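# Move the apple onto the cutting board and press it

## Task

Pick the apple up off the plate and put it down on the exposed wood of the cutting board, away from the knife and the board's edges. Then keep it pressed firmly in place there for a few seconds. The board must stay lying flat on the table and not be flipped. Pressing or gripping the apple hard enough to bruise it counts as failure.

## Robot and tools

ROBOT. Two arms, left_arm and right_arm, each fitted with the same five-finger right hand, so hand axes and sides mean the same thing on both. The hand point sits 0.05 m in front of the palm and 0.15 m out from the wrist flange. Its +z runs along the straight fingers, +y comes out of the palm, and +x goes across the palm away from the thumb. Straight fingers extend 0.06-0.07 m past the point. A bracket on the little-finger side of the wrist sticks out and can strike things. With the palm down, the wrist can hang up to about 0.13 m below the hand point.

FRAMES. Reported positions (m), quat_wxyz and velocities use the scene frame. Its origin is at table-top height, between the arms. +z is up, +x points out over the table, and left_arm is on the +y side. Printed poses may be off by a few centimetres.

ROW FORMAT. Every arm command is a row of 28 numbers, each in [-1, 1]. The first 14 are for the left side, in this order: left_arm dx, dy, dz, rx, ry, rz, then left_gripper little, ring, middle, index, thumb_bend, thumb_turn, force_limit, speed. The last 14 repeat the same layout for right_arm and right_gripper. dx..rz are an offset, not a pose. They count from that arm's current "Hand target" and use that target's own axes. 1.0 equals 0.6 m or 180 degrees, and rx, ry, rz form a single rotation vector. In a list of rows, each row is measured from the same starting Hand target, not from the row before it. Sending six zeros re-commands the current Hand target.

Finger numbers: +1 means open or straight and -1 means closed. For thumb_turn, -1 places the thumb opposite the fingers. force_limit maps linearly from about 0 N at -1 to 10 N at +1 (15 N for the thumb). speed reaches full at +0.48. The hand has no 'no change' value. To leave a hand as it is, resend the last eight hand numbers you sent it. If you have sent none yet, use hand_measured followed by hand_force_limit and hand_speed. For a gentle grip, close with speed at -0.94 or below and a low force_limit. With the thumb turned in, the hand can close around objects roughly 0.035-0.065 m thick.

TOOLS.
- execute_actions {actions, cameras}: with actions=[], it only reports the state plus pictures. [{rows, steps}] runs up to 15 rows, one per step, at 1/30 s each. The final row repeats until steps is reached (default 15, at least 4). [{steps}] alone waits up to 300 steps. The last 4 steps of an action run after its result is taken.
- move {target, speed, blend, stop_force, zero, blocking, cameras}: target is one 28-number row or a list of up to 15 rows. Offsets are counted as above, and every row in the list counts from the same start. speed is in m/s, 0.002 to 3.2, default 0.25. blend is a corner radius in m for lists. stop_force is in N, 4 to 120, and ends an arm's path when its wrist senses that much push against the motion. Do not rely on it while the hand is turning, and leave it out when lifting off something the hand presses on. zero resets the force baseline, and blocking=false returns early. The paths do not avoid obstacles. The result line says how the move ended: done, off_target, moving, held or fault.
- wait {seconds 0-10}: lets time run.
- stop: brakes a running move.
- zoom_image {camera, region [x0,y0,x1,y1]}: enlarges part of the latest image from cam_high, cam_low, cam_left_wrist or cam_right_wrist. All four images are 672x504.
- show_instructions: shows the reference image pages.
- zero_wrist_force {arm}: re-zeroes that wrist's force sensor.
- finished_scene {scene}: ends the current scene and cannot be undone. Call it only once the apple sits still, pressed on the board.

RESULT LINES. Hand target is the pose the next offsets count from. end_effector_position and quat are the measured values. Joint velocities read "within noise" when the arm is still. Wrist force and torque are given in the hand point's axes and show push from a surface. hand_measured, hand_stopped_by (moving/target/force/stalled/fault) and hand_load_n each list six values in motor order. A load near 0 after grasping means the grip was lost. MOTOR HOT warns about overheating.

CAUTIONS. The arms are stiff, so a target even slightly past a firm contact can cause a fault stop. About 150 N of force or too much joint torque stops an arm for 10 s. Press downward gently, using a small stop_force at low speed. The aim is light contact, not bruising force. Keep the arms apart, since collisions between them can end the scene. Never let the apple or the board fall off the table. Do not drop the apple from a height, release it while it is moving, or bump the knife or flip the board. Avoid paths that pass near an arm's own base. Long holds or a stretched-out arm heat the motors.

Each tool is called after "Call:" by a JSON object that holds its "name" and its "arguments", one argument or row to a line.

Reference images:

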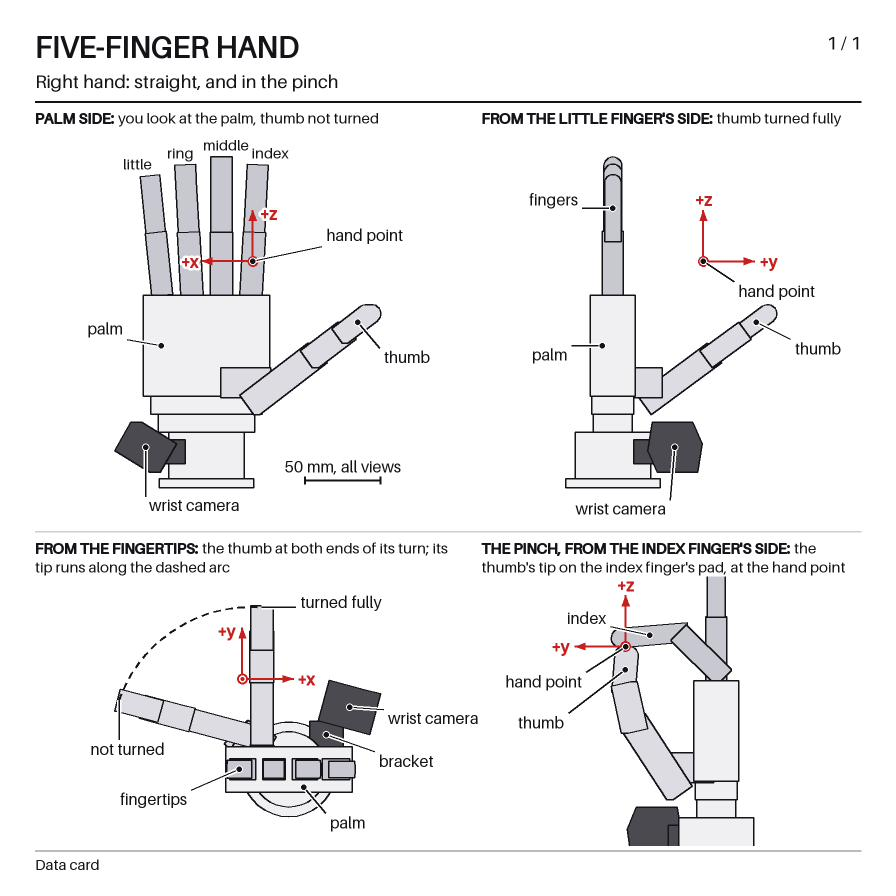

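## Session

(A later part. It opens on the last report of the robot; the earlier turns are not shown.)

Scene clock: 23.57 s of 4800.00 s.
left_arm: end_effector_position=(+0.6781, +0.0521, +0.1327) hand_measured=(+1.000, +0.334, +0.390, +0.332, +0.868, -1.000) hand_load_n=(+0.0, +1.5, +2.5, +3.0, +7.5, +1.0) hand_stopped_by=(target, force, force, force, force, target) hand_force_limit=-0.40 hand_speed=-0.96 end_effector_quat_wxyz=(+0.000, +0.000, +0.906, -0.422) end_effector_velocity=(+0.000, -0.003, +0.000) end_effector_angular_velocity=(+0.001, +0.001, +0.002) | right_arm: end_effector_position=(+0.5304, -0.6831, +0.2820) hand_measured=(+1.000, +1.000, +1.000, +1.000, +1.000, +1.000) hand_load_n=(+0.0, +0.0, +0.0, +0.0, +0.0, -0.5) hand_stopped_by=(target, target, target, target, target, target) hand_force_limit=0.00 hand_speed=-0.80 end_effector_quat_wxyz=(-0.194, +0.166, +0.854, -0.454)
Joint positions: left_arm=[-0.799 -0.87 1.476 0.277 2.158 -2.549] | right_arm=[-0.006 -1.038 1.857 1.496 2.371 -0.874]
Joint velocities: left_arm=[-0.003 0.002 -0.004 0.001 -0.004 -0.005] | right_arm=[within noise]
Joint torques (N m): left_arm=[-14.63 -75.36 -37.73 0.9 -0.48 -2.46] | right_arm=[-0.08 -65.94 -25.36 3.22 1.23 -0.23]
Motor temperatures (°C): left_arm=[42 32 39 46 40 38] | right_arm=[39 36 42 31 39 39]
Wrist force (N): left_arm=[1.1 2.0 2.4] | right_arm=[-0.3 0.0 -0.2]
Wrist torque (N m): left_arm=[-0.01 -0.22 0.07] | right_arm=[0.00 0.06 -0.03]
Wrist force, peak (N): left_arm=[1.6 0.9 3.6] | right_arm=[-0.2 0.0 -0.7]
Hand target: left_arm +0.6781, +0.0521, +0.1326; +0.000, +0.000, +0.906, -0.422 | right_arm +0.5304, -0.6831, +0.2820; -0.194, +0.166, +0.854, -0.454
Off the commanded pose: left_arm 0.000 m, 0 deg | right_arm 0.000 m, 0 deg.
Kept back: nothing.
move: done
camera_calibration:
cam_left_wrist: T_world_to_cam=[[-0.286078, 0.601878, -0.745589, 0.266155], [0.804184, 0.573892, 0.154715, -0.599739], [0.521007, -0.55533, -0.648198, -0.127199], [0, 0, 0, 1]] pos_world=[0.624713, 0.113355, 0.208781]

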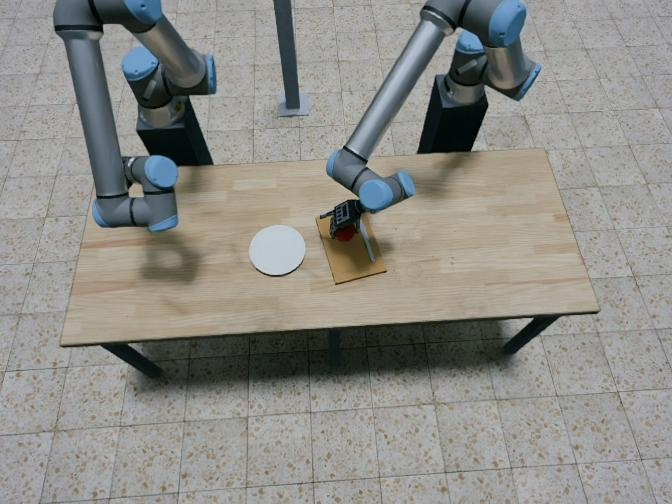

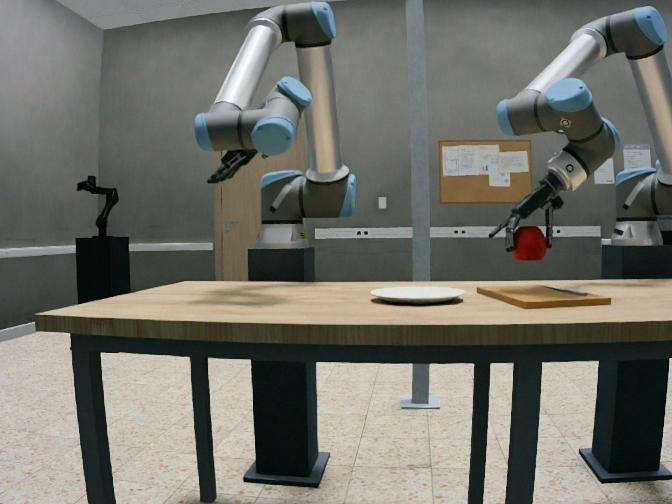

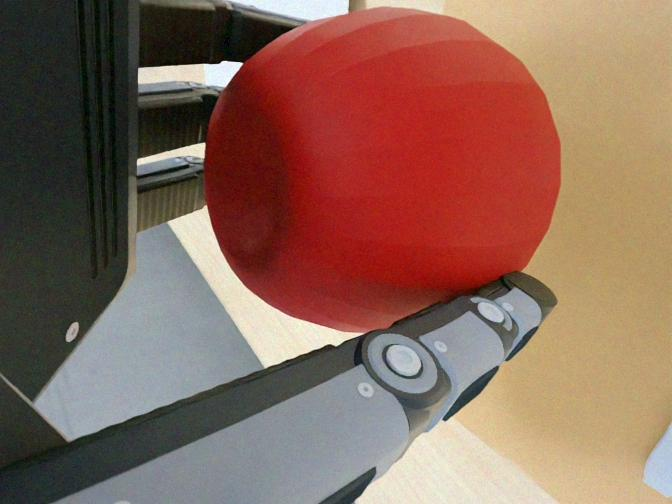

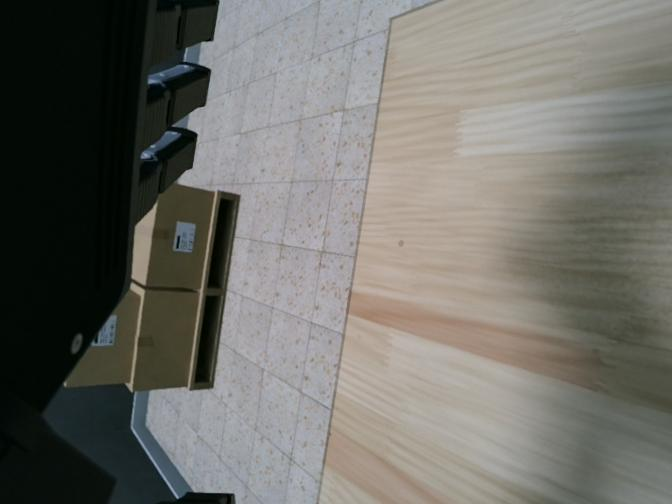

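Call:
{"name": "move", "arguments": {
  "target": [0,0.0583,0.062,0,0,0,1,0.29,0.19,0.19,0.55,-1,-0.4,-0.96,0,0,0,0,0,0,1,1,1,1,1,1,0,-0.8],
  "speed": 0.1,
  "cameras": ["cam_low"]
}}

Call:
{"name": "zoom_image", "arguments": {
  "camera": "cam_low",
  "region": [420, 160, 640, 320]
}}

Call:
{"name": "move", "arguments": {
  "target": [0,0.0383,0.0322,0,0,0,1,0.29,0.19,0.19,0.55,-1,-0.4,-0.96,0,0,0,0,0,0,1,1,1,1,1,1,0,-0.8],
  "speed": 0.01,
  "stop_force": 4.5
}}

Call:
{"name": "zoom_image", "arguments": {
  "camera": "cam_low",
  "region": [420, 160, 640, 320]
}}

Call:
{"name": "zoom_image", "arguments": {
  "camera": "cam_high",
  "region": [230, 180, 400, 300]
}}

Scene clock: 24.70 s of 4800.00 s.
left_arm: end_effector_position=(+0.6780, +0.0460, +0.0818) hand_measured=(+1.000, +0.334, +0.390, +0.332, +0.868, -1.000) hand_load_n=(+0.0, +1.5, +2.5, +3.0, +7.5, +1.0) hand_stopped_by=(target, force, force, force, force, target) hand_force_limit=-0.40 hand_speed=-0.96 end_effector_quat_wxyz=(+0.000, +0.000, +0.906, -0.422) end_effector_velocity=(+0.000, +0.000, +0.002) end_effector_angular_velocity=(+0.002, +0.000, +0.000) | right_arm: end_effector_position=(+0.5304, -0.6831, +0.2820) hand_measured=(+1.000, +1.000, +1.000, +1.000, +1.000, +1.000) hand_load_n=(+0.0, +0.0, +0.0, +0.0, +0.0, +0.0) hand_stopped_by=(target, target, target, target, target, target) hand_force_limit=0.00 hand_speed=-0.80 end_effector_quat_wxyz=(-0.194, +0.166, +0.854, -0.454)
Joint positions: left_arm=[-0.804 -0.817 1.486 0.211 2.154 -2.554] | right_arm=[-0.006 -1.038 1.857 1.496 2.371 -0.874]
Joint velocities: left_arm=[-0.001 -0.002 -0.001 0.006 -0.001 0.001] | right_arm=[within noise]
Joint torques (N m): left_arm=[1.59 -93.32 -36.82 5.69 0.38 -0.85] | right_arm=[-2.28 -64.72 -24.85 3.51 1.26 -0.01]
Motor temperatures (°C): left_arm=[42 32 39 46 40 38] | right_arm=[39 36 42 31 39 39]
Wrist force (N): left_arm=[1.1 1.8 2.1] | right_arm=[-0.1 0.0 -0.1]
Wrist torque (N m): left_arm=[0.00 -0.19 0.06] | right_arm=[0.02 0.03 -0.01]
Wrist force, peak (N): left_arm=[0.8 3.1 3.1] | right_arm=[0.1 0.0 -0.7]
Hand target: left_arm +0.6781, +0.0461, +0.0819; +0.000, +0.000, +0.906, -0.422 | right_arm +0.5304, -0.6831, +0.2820; -0.194, +0.166, +0.854, -0.454
Off the commanded pose: left_arm 0.000 m, 0 deg | right_arm 0.000 m, 0 deg.
Kept back: nothing.
move: done
Images, in order (width x height): cam_low 672x504.

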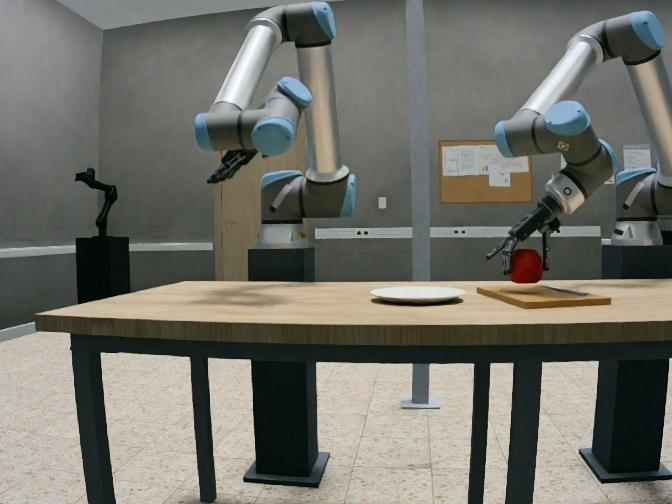

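Scaled by 2.291 from the camera's 672x504 image, which has a finer 960x720 frame.

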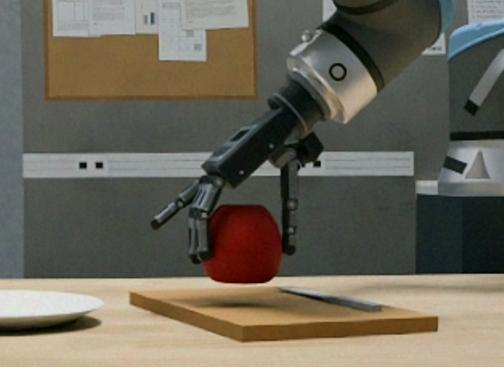

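Scene clock: 27.93 s of 4800.00 s.
left_arm: end_effector_position=(+0.6781, +0.0461, +0.0595) hand_measured=(+1.000, +0.334, +0.390, +0.332, +0.868, -1.000) hand_load_n=(+0.0, +1.5, +2.0, +2.5, +7.5, +1.0) hand_stopped_by=(target, force, force, force, force, target) hand_force_limit=-0.40 hand_speed=-0.96 end_effector_quat_wxyz=(+0.000, +0.000, +0.906, -0.422) | right_arm: end_effector_position=(+0.5304, -0.6831, +0.2820) hand_measured=(+1.000, +1.000, +1.000, +1.000, +1.000, +1.000) hand_load_n=(+0.0, +0.0, +0.0, +0.0, +0.0, -0.5) hand_stopped_by=(target, target, target, target, target, target) hand_force_limit=0.00 hand_speed=-0.80 end_effector_quat_wxyz=(-0.194, +0.166, +0.854, -0.454)
Joint positions: left_arm=[-0.804 -0.794 1.491 0.183 2.154 -2.554] | right_arm=[-0.006 -1.038 1.857 1.496 2.371 -0.874]
Joint velocities: within noise
Joint torques (N m): left_arm=[10.06 -91.12 -31.77 5.14 1.82 0.29] | right_arm=[-1.95 -65.59 -26.33 3.32 0.96 0.09]
Motor temperatures (°C): left_arm=[42 32 39 46 40 38] | right_arm=[39 36 42 31 39 39]
Wrist force (N): left_arm=[0.7 -0.5 -0.8] | right_arm=[-0.2 0.2 0.0]
Wrist torque (N m): left_arm=[-0.05 -0.13 0.01] | right_arm=[0.02 0.03 0.00]
Wrist force, peak (N): left_arm=[1.2 -5.8 -4.8] | right_arm=[-0.1 -0.4 -0.6]
Hand target: left_arm +0.6781, +0.0461, +0.0595; +0.000, +0.000, +0.906, -0.422 (not the last commanded pose) | right_arm +0.5304, -0.6831, +0.2820; -0.194, +0.166, +0.854, -0.454
Off the commanded pose: left_arm 0.008 m, 0 deg | right_arm 0.000 m, 0 deg.
Kept back: nothing.
move: contact (left_arm)
camera_calibration:
cam_left_wrist: T_world_to_cam=[[-0.286151, 0.601977, -0.745481, 0.215181], [0.804208, 0.573861, 0.154701, -0.584901], [0.520929, -0.555254, -0.648326, -0.177871], [0, 0, 0, 1]] pos_world=[0.624614, 0.107355, 0.13558]

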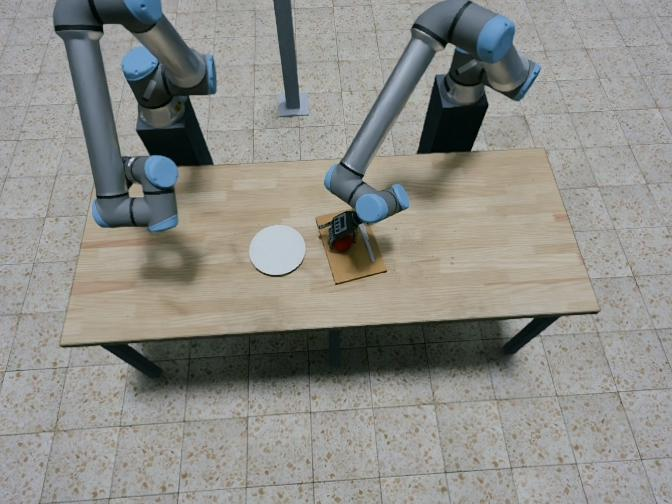

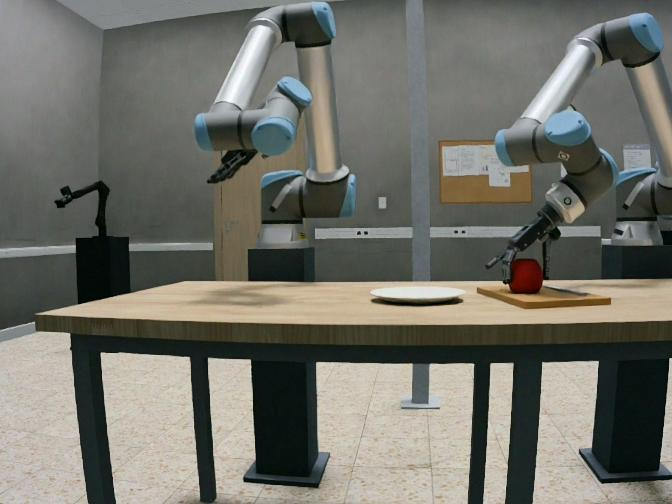

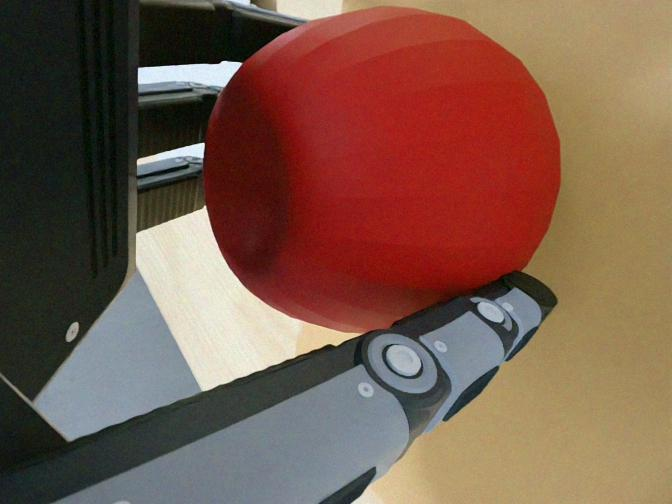

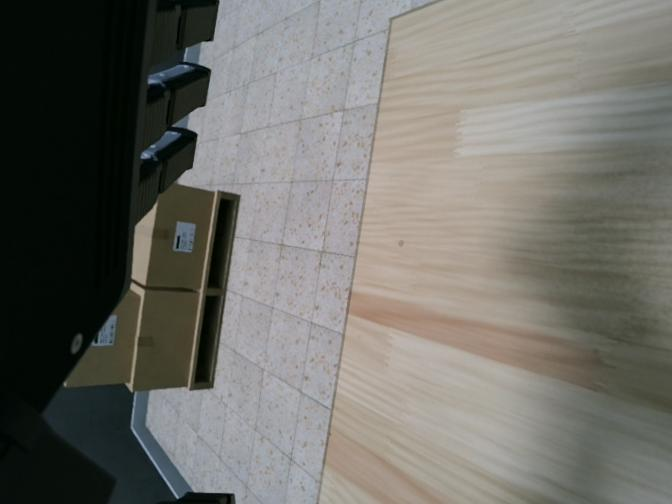

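Scaled by 2.291 from the camera's 672x504 image, which has a finer 960x720 frame.

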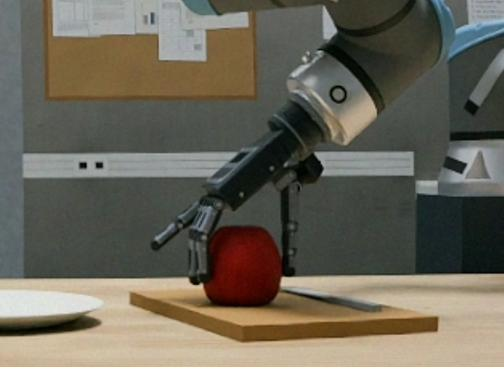

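Scaled by 2.965 from the camera's 672x504 image, which has a finer 960x720 frame.

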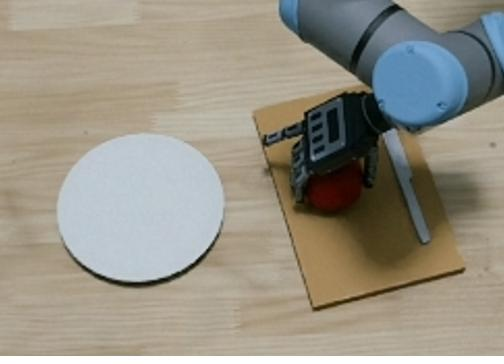

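Call:
{"name": "move", "arguments": {
  "target": [0,0.0192,0.0161,0,0,0,1,0.29,0.19,0.19,0.55,-1,-0.4,-0.96,0,0,0,0,0,0,1,1,1,1,1,1,0,-0.8],
  "speed": 0.004,
  "stop_force": 8,
  "cameras": ["cam_low","cam_high"]
}}

Call:
{"name": "wait", "arguments": {
  "seconds": 2,
  "cameras": ["cam_low","cam_left_wrist"]
}}

Scene clock: 29.23 s of 4800.00 s.
left_arm: end_effector_position=(+0.6781, +0.0460, +0.0588) hand_measured=(+1.000, +0.334, +0.390, +0.332, +0.868, -1.000) hand_load_n=(+0.0, +1.0, +2.0, +2.0, +7.5, +0.5) hand_stopped_by=(target, force, force, force, force, target) hand_force_limit=-0.40 hand_speed=-0.96 end_effector_quat_wxyz=(+0.000, +0.000, +0.906, -0.422) | right_arm: end_effector_position=(+0.5304, -0.6831, +0.2820) hand_measured=(+1.000, +1.000, +1.000, +1.000, +1.000, +1.000) hand_load_n=(+0.0, +0.0, -0.5, +0.0, +0.0, +0.0) hand_stopped_by=(target, target, target, target, target, target) hand_force_limit=0.00 hand_speed=-0.80 end_effector_quat_wxyz=(-0.194, +0.166, +0.854, -0.454)
Joint positions: left_arm=[-0.804 -0.793 1.491 0.182 2.154 -2.554] | right_arm=[-0.006 -1.038 1.857 1.496 2.371 -0.874]
Joint velocities: within noise
Joint torques (N m): left_arm=[13 -86.76 -30.4 4.93 2.24 0.28] | right_arm=[-2.55 -67.43 -24.46 3.65 1.09 -0.58]
Motor temperatures (°C): left_arm=[42 32 39 46 40 38] | right_arm=[39 36 42 31 39 39]
Wrist force (N): left_arm=[0.9 -4.2 -6.3] | right_arm=[-0.2 -0.3 -0.2]
Wrist torque (N m): left_arm=[-0.14 0.02 -0.06] | right_arm=[-0.03 0.04 -0.03]
Wrist force, peak (N): left_arm=[1.3 -7.1 -8.3] | right_arm=[-0.3 0.0 -0.9]
Hand target: left_arm +0.6782, +0.0460, +0.0588; +0.000, +0.000, +0.906, -0.422 (not the last commanded pose) | right_arm +0.5304, -0.6831, +0.2820; -0.194, +0.166, +0.854, -0.454
Off the commanded pose: left_arm 0.014 m, 0 deg | right_arm 0.000 m, 0 deg.
Kept back: nothing.
move: contact (left_arm)
Images, in order (width x height): cam_high 672x504, cam_low 672x504.

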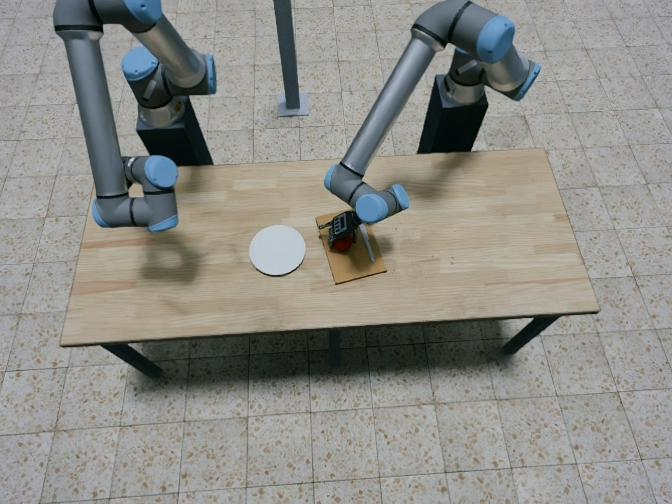

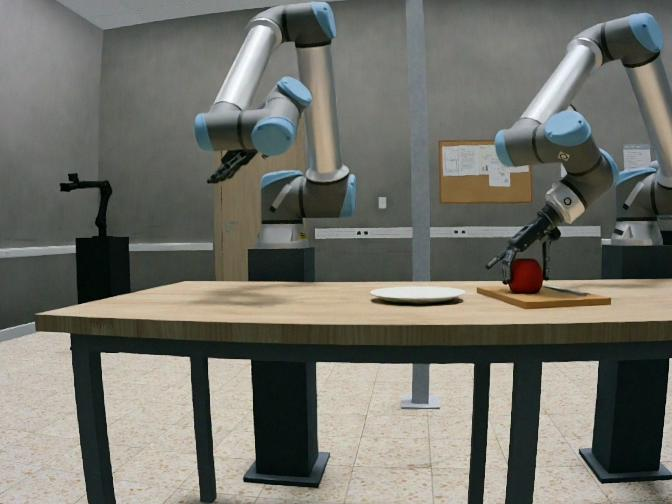

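Scene clock: 31.23 s of 4800.00 s.
left_arm: end_effector_position=(+0.6782, +0.0460, +0.0588) hand_measured=(+1.000, +0.334, +0.390, +0.332, +0.868, -1.000) hand_load_n=(+0.0, +1.0, +2.0, +2.0, +7.5, +0.5) hand_stopped_by=(target, force, force, force, force, target) hand_force_limit=-0.40 hand_speed=-0.96 end_effector_quat_wxyz=(+0.000, +0.000, +0.906, -0.422) | right_arm: end_effector_position=(+0.5304, -0.6831, +0.2820) hand_measured=(+1.000, +1.000, +1.000, +1.000, +1.000, +1.000) hand_load_n=(+0.0, +0.0, +0.0, +0.0, +0.0, +0.0) hand_stopped_by=(target, target, target, target, target, target) hand_force_limit=0.00 hand_speed=-0.80 end_effector_quat_wxyz=(-0.194, +0.166, +0.854, -0.454)
Joint positions: left_arm=[-0.804 -0.793 1.491 0.182 2.154 -2.554] | right_arm=[-0.006 -1.038 1.857 1.496 2.371 -0.874]
Joint velocities: within noise
Joint torques (N m): left_arm=[9.43 -85.25 -30.43 4.14 1.63 0.24] | right_arm=[0.06 -66.72 -25.44 4.03 1.31 -0.29]
Motor temperatures (°C): left_arm=[42 32 39 46 40 38] | right_arm=[39 36 42 31 39 39]
Wrist force (N): left_arm=[1.2 -4.0 -6.4] | right_arm=[-0.2 0.0 -0.1]
Wrist torque (N m): left_arm=[-0.17 0.01 -0.05] | right_arm=[0.00 0.04 -0.01]
Wrist force, peak (N): left_arm=[1.2 -5.5 -7.0] | right_arm=[-0.2 -0.2 -0.8]
Hand target: left_arm +0.6782, +0.0460, +0.0588; +0.000, +0.000, +0.906, -0.422 (not the last commanded pose) | right_arm +0.5304, -0.6831, +0.2820; -0.194, +0.166, +0.854, -0.454
Off the commanded pose: left_arm 0.014 m, 0 deg | right_arm 0.000 m, 0 deg.
Steps of this call (1-60: nothing new was sent). Readings (end_effector_position of left_arm | right_arm; what the end effector reports):
1: (+0.6781, +0.0460, +0.0588) | (+0.5304, -0.6831, +0.2820) | left_arm hand_measured=(+1.000, +0.334, +0.390, +0.332, +0.868, -1.000) hand_load_n=(+0.0, +1.0, +2.0, +2.0, +7.5, +0.5) hand_stopped_by=(target, force, force, force, force, target) hand_force_limit=-0.40 hand_speed=-0.96 | right_arm hand_measured=(+1.000, +1.000, +1.000, +1.000, +1.000, +1.000) hand_load_n=(+0.0, -0.5, +0.0, +0.0, +0.0, +0.0) hand_stopped_by=(target, target, target, target, target, target) hand_force_limit=0.00 hand_speed=-0.80
2: (+0.6781, +0.0460, +0.0588) | (+0.5304, -0.6831, +0.2820) | left_arm hand_measured=(+1.000, +0.334, +0.390, +0.332, +0.868, -1.000) hand_load_n=(+0.0, +1.0, +2.0, +2.0, +7.5, +0.5) hand_stopped_by=(target, force, force, force, force, target) hand_force_limit=-0.40 hand_speed=-0.96 | right_arm hand_measured=(+1.000, +1.000, +1.000, +1.000, +1.000, +1.000) hand_load_n=(+0.0, +0.0, +0.0, +0.0, +0.0, +0.0) hand_stopped_by=(target, target, target, target, target, target) hand_force_limit=0.00 hand_speed=-0.80
4: (+0.6781, +0.0460, +0.0588) | (+0.5304, -0.6831, +0.2820) | left_arm hand_measured=(+1.000, +0.334, +0.390, +0.332, +0.868, -1.000) hand_load_n=(+0.0, +1.0, +2.0, +2.0, +7.5, +0.5) hand_stopped_by=(target, force, force, force, force, target) hand_force_limit=-0.40 hand_speed=-0.96 | right_arm hand_measured=(+1.000, +1.000, +1.000, +1.000, +1.000, +1.000) hand_load_n=(+0.0, +0.0, +0.0, +0.0, +0.0, +0.0) hand_stopped_by=(target, target, target, target, target, target) hand_force_limit=0.00 hand_speed=-0.80
8: (+0.6781, +0.0460, +0.0588) | (+0.5304, -0.6831, +0.2820) | left_arm hand_measured=(+1.000, +0.334, +0.390, +0.332, +0.868, -1.000) hand_load_n=(+0.0, +1.0, +1.5, +2.0, +7.5, +0.5) hand_stopped_by=(target, force, force, force, force, target) hand_force_limit=-0.40 hand_speed=-0.96 | right_arm hand_measured=(+1.000, +1.000, +1.000, +1.000, +1.000, +1.000) hand_load_n=(+0.0, +0.0, +0.0, +0.0, +0.0, +0.0) hand_stopped_by=(target, target, target, target, target, target) hand_force_limit=0.00 hand_speed=-0.80
60: the state above
camera_calibration:
cam_left_wrist: T_world_to_cam=[[-0.28612, 0.601903, -0.745552, 0.214746], [0.80415, 0.573932, 0.154742, -0.584792], [0.521036, -0.555261, -0.648234, -0.178509], [0, 0, 0, 1]] pos_world=[0.624714, 0.107255, 0.134881]
Images, in order (width x height): cam_low 672x504, cam_left_wrist 672x504.

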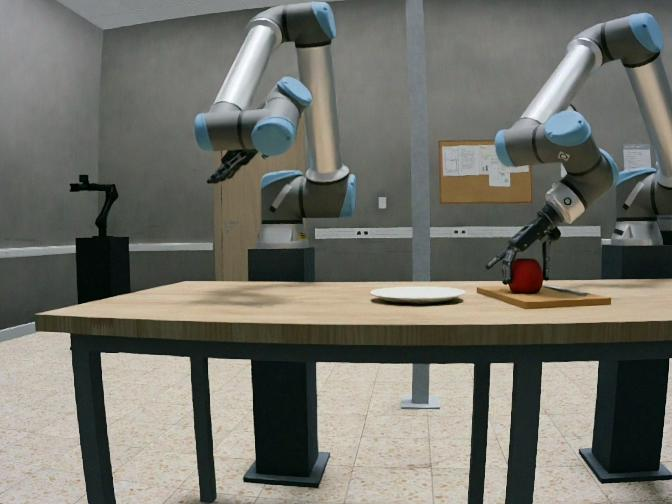

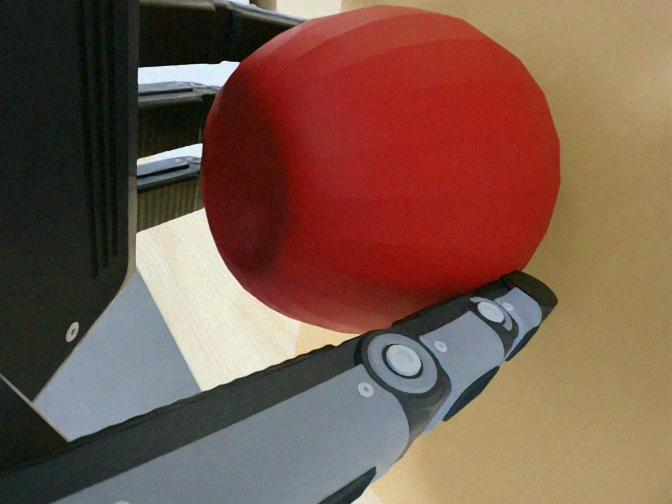

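Call:
{"name": "wait", "arguments": {
  "seconds": 2.5,
  "cameras": []
}}

Call:
{"name": "move", "arguments": {
  "target": [0,0.0192,0.0161,0,0,0,1,0.29,0.19,0.19,0.55,-1,-0.4,-0.96,0,0,0,0,0,0,1,1,1,1,1,1,0,-0.8],
  "speed": 0.004,
  "stop_force": 5,
  "cameras": []
}}

Call:
{"name": "wait", "arguments": {
  "seconds": 5,
  "cameras": ["cam_low","cam_left_wrist"]
}}

Scene clock: 33.93 s of 4800.00 s.
left_arm: end_effector_position=(+0.6782, +0.0460, +0.0588) hand_measured=(+1.000, +0.334, +0.390, +0.332, +0.868, -1.000) hand_load_n=(+0.5, +1.0, +2.0, +2.0, +7.5, +0.5) hand_stopped_by=(target, force, force, force, force, target) hand_force_limit=-0.40 hand_speed=-0.96 end_effector_quat_wxyz=(+0.000, +0.000, +0.906, -0.422) | right_arm: end_effector_position=(+0.5304, -0.6831, +0.2820) hand_measured=(+1.000, +1.000, +1.000, +1.000, +1.000, +1.000) hand_load_n=(+0.0, +0.0, +0.0, +0.0, +0.0, -0.5) hand_stopped_by=(target, target, target, target, target, target) hand_force_limit=0.00 hand_speed=-0.80 end_effector_quat_wxyz=(-0.194, +0.166, +0.854, -0.454)
Joint positions: left_arm=[-0.804 -0.793 1.491 0.182 2.154 -2.554] | right_arm=[-0.006 -1.038 1.857 1.496 2.371 -0.874]
Joint velocities: within noise
Joint torques (N m): left_arm=[10.67 -87 -29.83 2.86 2.03 -0.02] | right_arm=[-1.12 -65.4 -25.42 3.82 1.44 -0.59]
Motor temperatures (°C): left_arm=[42 32 39 46 40 38] | right_arm=[39 36 42 31 39 39]
Wrist force (N): left_arm=[1.1 -3.7 -6.6] | right_arm=[-0.3 0.1 -0.2]
Wrist torque (N m): left_arm=[-0.12 0.02 -0.04] | right_arm=[0.02 0.06 -0.02]
Wrist force, peak (N): left_arm=[1.4 -5.2 -7.0] | right_arm=[-0.3 -0.1 -0.6]
Hand target: left_arm +0.6782, +0.0460, +0.0588; +0.000, +0.000, +0.906, -0.422 (not the last commanded pose) | right_arm +0.5304, -0.6831, +0.2820; -0.194, +0.166, +0.854, -0.454
Off the commanded pose: left_arm 0.014 m, 0 deg | right_arm 0.000 m, 0 deg.
Steps of this call (1-81: nothing new was sent). Readings (end_effector_position of left_arm | right_arm; what the end effector reports):
1: (+0.6782, +0.0460, +0.0588) | (+0.5304, -0.6831, +0.2820) | left_arm hand_measured=(+1.000, +0.334, +0.390, +0.332, +0.868, -1.000) hand_load_n=(+0.0, +1.0, +2.0, +2.0, +7.5, +0.5) hand_stopped_by=(target, force, force, force, force, target) hand_force_limit=-0.40 hand_speed=-0.96 | right_arm hand_measured=(+1.000, +1.000, +1.000, +1.000, +1.000, +1.000) hand_load_n=(+0.0, +0.0, +0.0, +0.0, +0.0, -0.5) hand_stopped_by=(target, target, target, target, target, target) hand_force_limit=0.00 hand_speed=-0.80
2: (+0.6782, +0.0460, +0.0588) | (+0.5304, -0.6831, +0.2820) | left_arm hand_measured=(+1.000, +0.334, +0.390, +0.332, +0.868, -1.000) hand_load_n=(+0.0, +1.0, +2.0, +2.0, +7.5, +0.0) hand_stopped_by=(target, force, force, force, force, target) hand_force_limit=-0.40 hand_speed=-0.96 | right_arm hand_measured=(+1.000, +1.000, +1.000, +1.000, +1.000, +1.000) hand_load_n=(+0.0, +0.0, +0.0, +0.0, +0.0, +0.0) hand_stopped_by=(target, target, target, target, target, target) hand_force_limit=0.00 hand_speed=-0.80
4: (+0.6782, +0.0460, +0.0588) | (+0.5304, -0.6831, +0.2820) | left_arm hand_measured=(+1.000, +0.334, +0.390, +0.332, +0.868, -1.000) hand_load_n=(+0.0, +1.0, +2.0, +2.0, +7.5, +0.5) hand_stopped_by=(target, force, force, force, force, target) hand_force_limit=-0.40 hand_speed=-0.96 | right_arm hand_measured=(+1.000, +1.000, +1.000, +1.000, +1.000, +1.000) hand_load_n=(+0.0, +0.0, +0.0, +0.0, +0.0, +0.0) hand_stopped_by=(target, target, target, target, target, target) hand_force_limit=0.00 hand_speed=-0.80
8: (+0.6782, +0.0460, +0.0588) | (+0.5304, -0.6831, +0.2820) | left_arm hand_measured=(+1.000, +0.334, +0.390, +0.332, +0.868, -1.000) hand_load_n=(+0.0, +1.0, +2.0, +2.5, +7.5, +0.0) hand_stopped_by=(target, force, force, force, force, target) hand_force_limit=-0.40 hand_speed=-0.96 | right_arm hand_measured=(+1.000, +1.000, +1.000, +1.000, +1.000, +1.000) hand_load_n=(+0.0, +0.0, +0.0, +0.0, +0.0, +0.0) hand_stopped_by=(target, target, target, target, target, target) hand_force_limit=0.00 hand_speed=-0.80
81: the state above
No camera images: "cameras" was empty.

Scene clock: 37.00 s of 4800.00 s.
left_arm: end_effector_position=(+0.6781, +0.0460, +0.0506) hand_measured=(+1.000, +0.334, +0.390, +0.332, +0.868, -1.000) hand_load_n=(+0.0, +0.5, +4.0, +1.0, +7.0, +0.5) hand_stopped_by=(target, force, force, force, force, target) hand_force_limit=-0.40 hand_speed=-0.96 end_effector_quat_wxyz=(+0.000, +0.000, +0.906, -0.422) | right_arm: end_effector_position=(+0.5304, -0.6831, +0.2820) hand_measured=(+1.000, +1.000, +1.000, +1.000, +1.000, +1.000) hand_load_n=(+0.0, +0.0, +0.0, +0.0, +0.0, +0.0) hand_stopped_by=(target, target, target, target, target, target) hand_force_limit=0.00 hand_speed=-0.80 end_effector_quat_wxyz=(-0.194, +0.166, +0.854, -0.454)
Joint positions: left_arm=[-0.804 -0.785 1.492 0.172 2.154 -2.554] | right_arm=[-0.006 -1.038 1.857 1.496 2.371 -0.874]
Joint velocities: within noise
Joint torques (N m): left_arm=[11.36 -84.93 -27.88 5.08 2.05 0.57] | right_arm=[-1.13 -67.31 -24.93 3.5 0.97 -0.23]
Motor temperatures (°C): left_arm=[42 32 39 46 40 38] | right_arm=[39 36 42 31 39 39]
Wrist force (N): left_arm=[1.0 -7.3 -6.5] | right_arm=[-0.1 0.1 -0.4]
Wrist torque (N m): left_arm=[-0.16 -0.05 -0.13] | right_arm=[0.04 0.04 0.00]
Wrist force, peak (N): left_arm=[1.0 -9.4 -8.9] | right_arm=[0.1 -0.1 -0.8]
Hand target: left_arm +0.6782, +0.0460, +0.0506; +0.000, +0.000, +0.906, -0.422 (not the last commanded pose) | right_arm +0.5304, -0.6831, +0.2820; -0.194, +0.166, +0.854, -0.454
Off the commanded pose: left_arm 0.007 m, 0 deg | right_arm 0.000 m, 0 deg.
Kept back: nothing.
move: contact (left_arm)
No camera images: "cameras" was empty.

Scene clock: 42.00 s of 4800.00 s.
left_arm: end_effector_position=(+0.6782, +0.0460, +0.0506) hand_measured=(+1.000, +0.334, +0.390, +0.332, +0.868, -1.000) hand_load_n=(+0.0, +0.5, +3.5, +1.0, +7.0, +0.0) hand_stopped_by=(target, force, force, force, force, target) hand_force_limit=-0.40 hand_speed=-0.96 end_effector_quat_wxyz=(+0.000, +0.000, +0.906, -0.422) | right_arm: end_effector_position=(+0.5304, -0.6831, +0.2820) hand_measured=(+1.000, +1.000, +1.000, +1.000, +1.000, +1.000) hand_load_n=(+0.0, +0.0, +0.0, +0.0, +0.0, +0.0) hand_stopped_by=(target, target, target, target, target, target) hand_force_limit=0.00 hand_speed=-0.80 end_effector_quat_wxyz=(-0.194, +0.166, +0.854, -0.454)
Joint positions: left_arm=[-0.804 -0.785 1.492 0.172 2.154 -2.554] | right_arm=[-0.006 -1.038 1.857 1.496 2.371 -0.874]
Joint velocities: within noise
Joint torques (N m): left_arm=[12.94 -85.26 -28.92 4.47 2.25 0.51] | right_arm=[0.95 -66.69 -25.7 3.43 1.02 -0.32]
Motor temperatures (°C): left_arm=[42 32 39 46 40 38] | right_arm=[39 36 42 31 39 39]
Wrist force (N): left_arm=[0.9 -6.0 -6.3] | right_arm=[0.0 0.1 -0.3]
Wrist torque (N m): left_arm=[-0.13 -0.02 -0.12] | right_arm=[0.03 0.01 0.00]
Wrist force, peak (N): left_arm=[1.0 -7.7 -7.1] | right_arm=[-0.3 -0.1 -0.7]
Hand target: left_arm +0.6782, +0.0460, +0.0506; +0.000, +0.000, +0.906, -0.422 (not the last commanded pose) | right_arm +0.5304, -0.6831, +0.2820; -0.194, +0.166, +0.854, -0.454
Off the commanded pose: left_arm 0.007 m, 0 deg | right_arm 0.000 m, 0 deg.
Steps of this call (1-150: nothing new was sent). Readings (end_effector_position of left_arm | right_arm; what the end effector reports):
1: (+0.6781, +0.0460, +0.0506) | (+0.5304, -0.6831, +0.2820) | left_arm hand_measured=(+1.000, +0.334, +0.390, +0.332, +0.868, -1.000) hand_load_n=(+0.0, +0.5, +4.0, +1.0, +7.0, +0.0) hand_stopped_by=(target, force, force, force, force, target) hand_force_limit=-0.40 hand_speed=-0.96 | right_arm hand_measured=(+1.000, +1.000, +1.000, +1.000, +1.000, +1.000) hand_load_n=(+0.0, +0.0, +0.0, +0.0, +0.0, +0.0) hand_stopped_by=(target, target, target, target, target, target) hand_force_limit=0.00 hand_speed=-0.80
2: (+0.6781, +0.0460, +0.0506) | (+0.5304, -0.6831, +0.2820) | left_arm hand_measured=(+1.000, +0.334, +0.390, +0.332, +0.868, -1.000) hand_load_n=(+0.0, +0.5, +4.0, +1.0, +7.0, +0.5) hand_stopped_by=(target, force, force, force, force, target) hand_force_limit=-0.40 hand_speed=-0.96 | right_arm hand_measured=(+1.000, +1.000, +1.000, +1.000, +1.000, +1.000) hand_load_n=(+0.0, +0.0, +0.0, -0.5, +0.0, -0.5) hand_stopped_by=(target, target, target, target, target, target) hand_force_limit=0.00 hand_speed=-0.80
4: (+0.6781, +0.0460, +0.0506) | (+0.5304, -0.6831, +0.2820) | left_arm hand_measured=(+1.000, +0.334, +0.390, +0.332, +0.868, -1.000) hand_load_n=(+0.0, +0.5, +4.0, +1.5, +7.0, +0.5) hand_stopped_by=(target, force, force, force, force, target) hand_force_limit=-0.40 hand_speed=-0.96 | right_arm hand_measured=(+1.000, +1.000, +1.000, +1.000, +1.000, +1.000) hand_load_n=(+0.0, +0.0, +0.0, +0.0, +0.0, -0.5) hand_stopped_by=(target, target, target, target, target, target) hand_force_limit=0.00 hand_speed=-0.80
8: (+0.6781, +0.0460, +0.0506) | (+0.5304, -0.6831, +0.2820) | left_arm hand_measured=(+1.000, +0.334, +0.390, +0.332, +0.868, -1.000) hand_load_n=(+0.0, +1.0, +4.0, +1.0, +7.0, +0.0) hand_stopped_by=(target, force, force, force, force, target) hand_force_limit=-0.40 hand_speed=-0.96 | right_arm hand_measured=(+1.000, +1.000, +1.000, +1.000, +1.000, +1.000) hand_load_n=(-0.5, +0.0, +0.0, +0.0, +0.0, -0.5) hand_stopped_by=(target, target, target, target, target, target) hand_force_limit=0.00 hand_speed=-0.80
150: the state above
camera_calibration:
cam_left_wrist: T_world_to_cam=[[-0.28612, 0.601903, -0.745552, 0.208633], [0.80415, 0.573932, 0.154742, -0.583524], [0.521036, -0.555261, -0.648234, -0.183825], [0, 0, 0, 1]] pos_world=[0.624714, 0.107255, 0.126681]
Images, in order (width x height): cam_low 672x504, cam_left_wrist 672x504.

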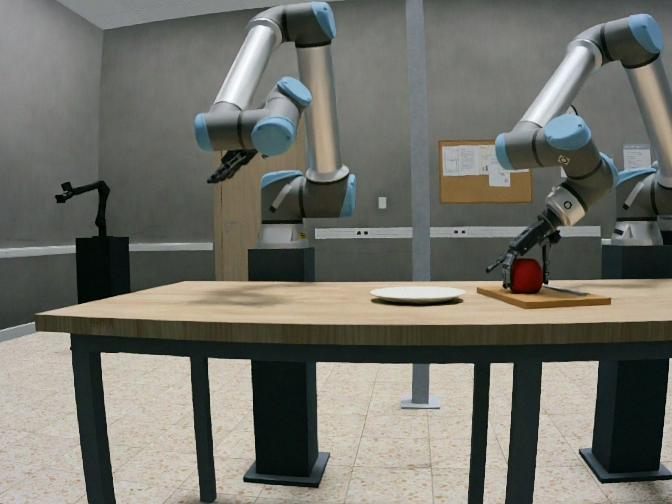

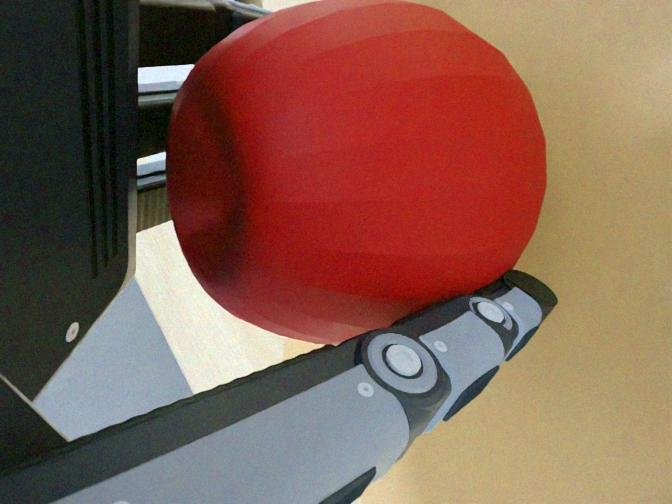

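Call:
{"name": "move", "arguments": {
  "target": [0,0,0,0,0,0,1,0.55,0.55,0.5,1,-1,-0.4,-0.75,0,0,0,0,0,0,1,1,1,1,1,1,0,-0.8],
  "cameras": ["cam_low","cam_left_wrist"]
}}

Call:
{"name": "zoom_image", "arguments": {
  "camera": "cam_low",
  "region": [420, 160, 640, 320]
}}

Scene clock: 42.93 s of 4800.00 s.
left_arm: end_effector_position=(+0.6782, +0.0460, +0.0506) hand_measured=(+1.000, +0.550, +0.550, +0.500, +1.000, -1.000) hand_load_n=(+0.0, +0.0, +0.0, -0.5, +0.0, +0.0) hand_stopped_by=(target, target, target, target, target, target) hand_force_limit=-0.40 hand_speed=-0.75 end_effector_quat_wxyz=(+0.000, +0.000, +0.906, -0.422) | right_arm: end_effector_position=(+0.5304, -0.6831, +0.2820) hand_measured=(+1.000, +1.000, +1.000, +1.000, +1.000, +1.000) hand_load_n=(+0.0, +0.0, +0.0, +0.0, +0.0, +0.0) hand_stopped_by=(target, target, target, target, target, target) hand_force_limit=0.00 hand_speed=-0.80 end_effector_quat_wxyz=(-0.194, +0.166, +0.854, -0.454)
Joint positions: left_arm=[-0.804 -0.785 1.492 0.172 2.154 -2.554] | right_arm=[-0.006 -1.038 1.857 1.496 2.371 -0.874]
Joint velocities: within noise
Joint torques (N m): left_arm=[11.15 -84.69 -28.64 4.36 2.25 0.31] | right_arm=[-0.52 -66.82 -25.03 3.39 1.32 -0.42]
Motor temperatures (°C): left_arm=[42 32 39 46 40 38] | right_arm=[39 36 42 31 39 39]
Wrist force (N): left_arm=[1.2 0.0 0.8] | right_arm=[-0.1 0.0 -0.2]
Wrist torque (N m): left_arm=[-0.03 -0.18 0.03] | right_arm=[0.02 0.02 -0.01]
Wrist force, peak (N): left_arm=[1.2 -7.1 -6.8] | right_arm=[0.0 0.2 -0.7]
Hand target: left_arm +0.6782, +0.0460, +0.0506; +0.000, +0.000, +0.906, -0.422 | right_arm +0.5304, -0.6831, +0.2820; -0.194, +0.166, +0.854, -0.454
Off the commanded pose: left_arm 0.000 m, 0 deg | right_arm 0.000 m, 0 deg.
Kept back: nothing.
move: done
camera_calibration:
cam_left_wrist: T_world_to_cam=[[-0.28612, 0.601903, -0.745552, 0.208633], [0.80415, 0.573932, 0.154742, -0.583524], [0.521036, -0.555261, -0.648234, -0.183825], [0, 0, 0, 1]] pos_world=[0.624714, 0.107255, 0.126681]
Images, in order (width x height): cam_low 672x504, cam_left_wrist 672x504.

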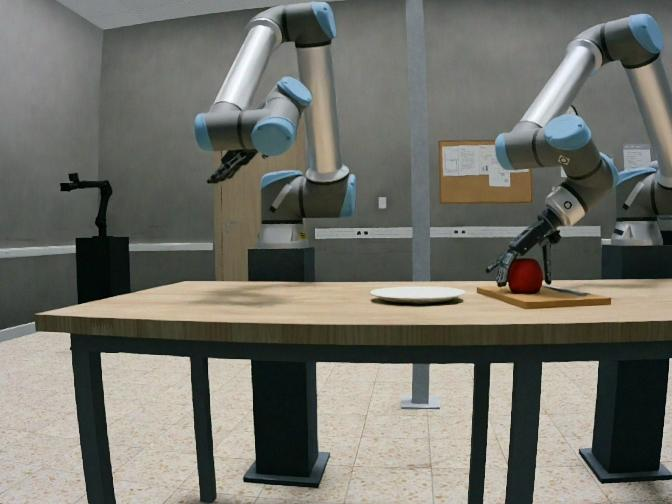

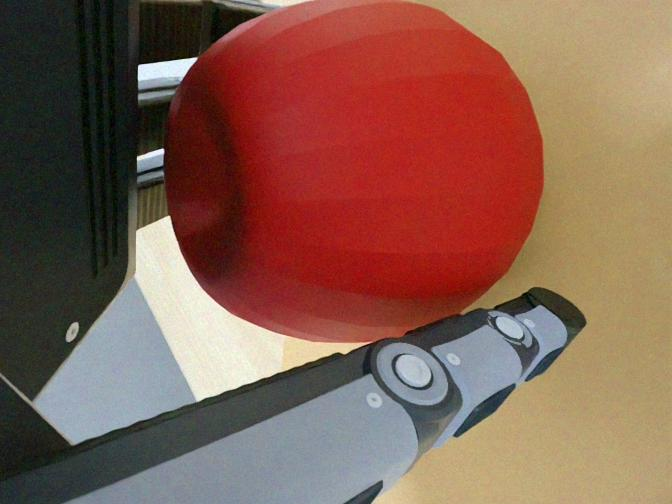

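Scaled by 2.291 from the camera's 672x504 image, which has a finer 960x720 frame.

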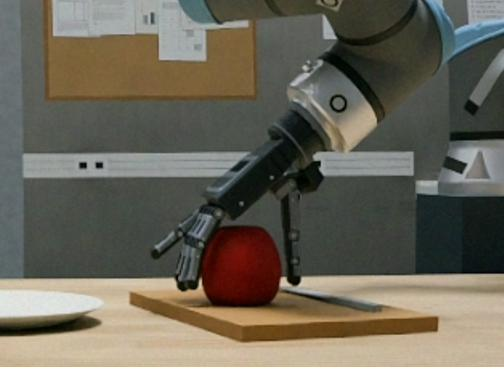

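Call:
{"name": "move", "arguments": {
  "target": [0,0.0204,0.0171,0,0,0,1,0.85,0.85,0.85,1,-1,-0.4,-0.5,0,0,0,0,0,0,1,1,1,1,1,1,0,-0.8],
  "speed": 0.006,
  "stop_force": 10,
  "cameras": ["cam_low","cam_high","cam_left_wrist"]
}}

Call:
{"name": "zoom_image", "arguments": {
  "camera": "cam_low",
  "region": [420, 160, 640, 320]
}}

Call:
{"name": "wait", "arguments": {
  "seconds": 4,
  "cameras": []
}}

Scene clock: 45.50 s of 4800.00 s.
left_arm: end_effector_position=(+0.6782, +0.0460, +0.0423) hand_measured=(+1.000, +0.850, +0.850, +0.850, +1.000, -1.000) hand_load_n=(+0.0, +0.0, +0.0, +0.0, +0.0, +0.0) hand_stopped_by=(target, target, target, target, target, target) hand_force_limit=-0.40 hand_speed=-0.50 end_effector_quat_wxyz=(+0.000, +0.000, +0.906, -0.422) | right_arm: end_effector_position=(+0.5304, -0.6831, +0.2820) hand_measured=(+1.000, +1.000, +1.000, +1.000, +1.000, +1.000) hand_load_n=(+0.0, +0.0, +0.0, +0.0, +0.0, +0.0) hand_stopped_by=(target, target, target, target, target, target) hand_force_limit=0.00 hand_speed=-0.80 end_effector_quat_wxyz=(-0.194, +0.166, +0.854, -0.454)
Joint positions: left_arm=[-0.804 -0.776 1.494 0.162 2.154 -2.554] | right_arm=[-0.006 -1.038 1.857 1.496 2.371 -0.874]
Joint velocities: within noise
Joint torques (N m): left_arm=[12.37 -84 -24.54 5.76 0.09 0.74] | right_arm=[1.57 -66.61 -25.32 3.97 0.89 -0.04]
Motor temperatures (°C): left_arm=[42 32 39 45 40 38] | right_arm=[39 36 42 31 39 39]
Wrist force (N): left_arm=[1.4 -7.2 -4.9] | right_arm=[-0.1 0.1 0.1]
Wrist torque (N m): left_arm=[0.04 -0.06 -0.13] | right_arm=[0.00 0.02 -0.01]
Wrist force, peak (N): left_arm=[1.5 -10.0 -7.0] | right_arm=[0.2 -0.3 -0.6]
Hand target: left_arm +0.6782, +0.0460, +0.0423; +0.000, +0.000, +0.906, -0.422 (not the last commanded pose) | right_arm +0.5304, -0.6831, +0.2820; -0.194, +0.166, +0.854, -0.454
Off the commanded pose: left_arm 0.008 m, 0 deg | right_arm 0.000 m, 0 deg.
Kept back: nothing.
move: contact (left_arm)
camera_calibration:
cam_left_wrist: T_world_to_cam=[[-0.286049, 0.601829, -0.745639, 0.202419], [0.804172, 0.573908, 0.154715, -0.582247], [0.521041, -0.555366, -0.64814, -0.189207], [0, 0, 0, 1]] pos_world=[0.624713, 0.107256, 0.118381]
Images, in order (width x height): cam_high 672x504, cam_low 672x504, cam_left_wrist 672x504.

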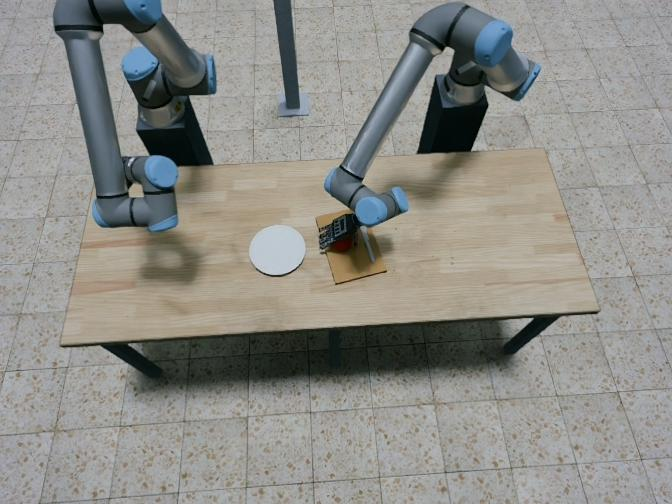

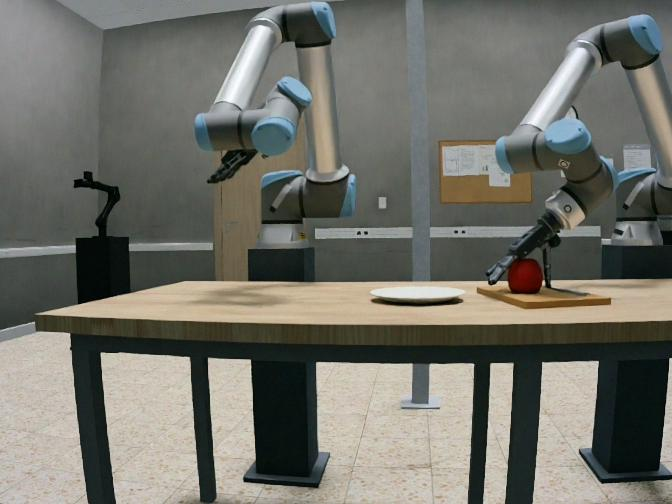

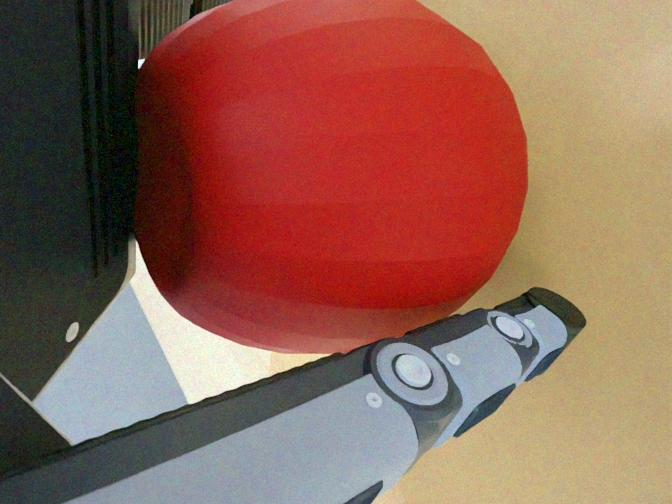

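Scaled by 2.291 from the camera's 672x504 image, which has a finer 960x720 frame.

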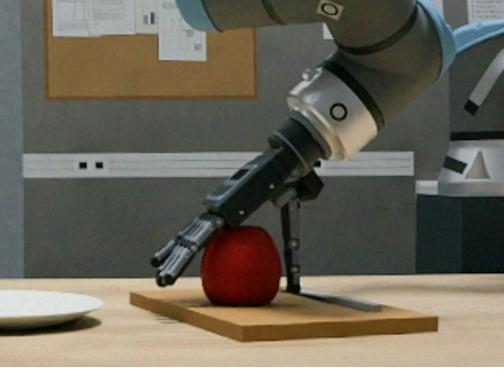

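Scene clock: 49.50 s of 4800.00 s.
left_arm: end_effector_position=(+0.6782, +0.0460, +0.0423) hand_measured=(+1.000, +0.850, +0.850, +0.850, +1.000, -1.000) hand_load_n=(+0.0, +0.0, +0.0, +0.0, +0.0, +0.0) hand_stopped_by=(target, target, target, target, target, target) hand_force_limit=-0.40 hand_speed=-0.50 end_effector_quat_wxyz=(+0.000, +0.000, +0.906, -0.422) | right_arm: end_effector_position=(+0.5304, -0.6831, +0.2820) hand_measured=(+1.000, +1.000, +1.000, +1.000, +1.000, +1.000) hand_load_n=(+0.0, +0.0, +0.0, +0.0, +0.0, +0.0) hand_stopped_by=(target, target, target, target, target, target) hand_force_limit=0.00 hand_speed=-0.80 end_effector_quat_wxyz=(-0.194, +0.166, +0.854, -0.454)
Joint positions: left_arm=[-0.804 -0.776 1.494 0.162 2.154 -2.554] | right_arm=[-0.006 -1.038 1.857 1.496 2.371 -0.874]
Joint velocities: within noise
Joint torques (N m): left_arm=[12.1 -86.05 -28.69 3.94 -0.91 0.92] | right_arm=[0.52 -67.4 -24.66 3.62 1.4 -0.33]
Motor temperatures (°C): left_arm=[42 32 39 45 40 38] | right_arm=[39 36 41 31 39 39]
Wrist force (N): left_arm=[1.5 -8.2 -5.4] | right_arm=[0.1 -0.1 -0.2]
Wrist torque (N m): left_arm=[0.05 -0.04 -0.14] | right_arm=[0.01 0.00 0.01]
Wrist force, peak (N): left_arm=[1.4 -8.4 -5.5] | right_arm=[-0.1 -0.4 -0.7]
Hand target: left_arm +0.6782, +0.0460, +0.0423; +0.000, +0.000, +0.906, -0.422 (not the last commanded pose) | right_arm +0.5304, -0.6831, +0.2820; -0.194, +0.166, +0.854, -0.454
Off the commanded pose: left_arm 0.008 m, 0 deg | right_arm 0.000 m, 0 deg.
Steps of this call (1-120: nothing new was sent). Readings (end_effector_position of left_arm | right_arm; what the end effector reports):
1: (+0.6782, +0.0460, +0.0423) | (+0.5304, -0.6831, +0.2820) | left_arm hand_measured=(+1.000, +0.850, +0.850, +0.850, +1.000, -1.000) hand_load_n=(+0.0, +0.0, +0.0, +0.0, +0.0, +0.0) hand_stopped_by=(target, target, target, target, target, target) hand_force_limit=-0.40 hand_speed=-0.50 | right_arm hand_measured=(+1.000, +1.000, +1.000, +1.000, +1.000, +1.000) hand_load_n=(+0.0, +0.0, +0.0, +0.0, +0.5, -0.5) hand_stopped_by=(target, target, target, target, target, target) hand_force_limit=0.00 hand_speed=-0.80
2: (+0.6782, +0.0460, +0.0423) | (+0.5304, -0.6831, +0.2820) | left_arm hand_measured=(+1.000, +0.850, +0.850, +0.850, +1.000, -1.000) hand_load_n=(+0.0, +0.0, +0.0, +0.0, +0.5, +0.0) hand_stopped_by=(target, target, target, target, target, target) hand_force_limit=-0.40 hand_speed=-0.50 | right_arm hand_measured=(+1.000, +1.000, +1.000, +1.000, +1.000, +1.000) hand_load_n=(+0.0, -0.5, +0.0, +0.0, +0.0, +0.0) hand_stopped_by=(target, target, target, target, target, target) hand_force_limit=0.00 hand_speed=-0.80
4: (+0.6782, +0.0460, +0.0423) | (+0.5304, -0.6831, +0.2820) | left_arm hand_measured=(+1.000, +0.850, +0.850, +0.850, +1.000, -1.000) hand_load_n=(+0.0, +0.0, +0.0, +0.0, +0.0, +0.0) hand_stopped_by=(target, target, target, target, target, target) hand_force_limit=-0.40 hand_speed=-0.50 | right_arm hand_measured=(+1.000, +1.000, +1.000, +1.000, +1.000, +1.000) hand_load_n=(+0.0, +0.0, +0.0, +0.0, +0.0, -0.5) hand_stopped_by=(target, target, target, target, target, target) hand_force_limit=0.00 hand_speed=-0.80
8: (+0.6782, +0.0460, +0.0423) | (+0.5304, -0.6831, +0.2820) | left_arm hand_measured=(+1.000, +0.850, +0.850, +0.850, +1.000, -1.000) hand_load_n=(+0.0, +0.0, +0.0, -0.5, +0.0, +0.0) hand_stopped_by=(target, target, target, target, target, target) hand_force_limit=-0.40 hand_speed=-0.50 | right_arm hand_measured=(+1.000, +1.000, +1.000, +1.000, +1.000, +1.000) hand_load_n=(+0.0, +0.0, +0.0, +0.0, +0.0, -0.5) hand_stopped_by=(target, target, target, target, target, target) hand_force_limit=0.00 hand_speed=-0.80
120: the state above
No camera images: "cameras" was empty.


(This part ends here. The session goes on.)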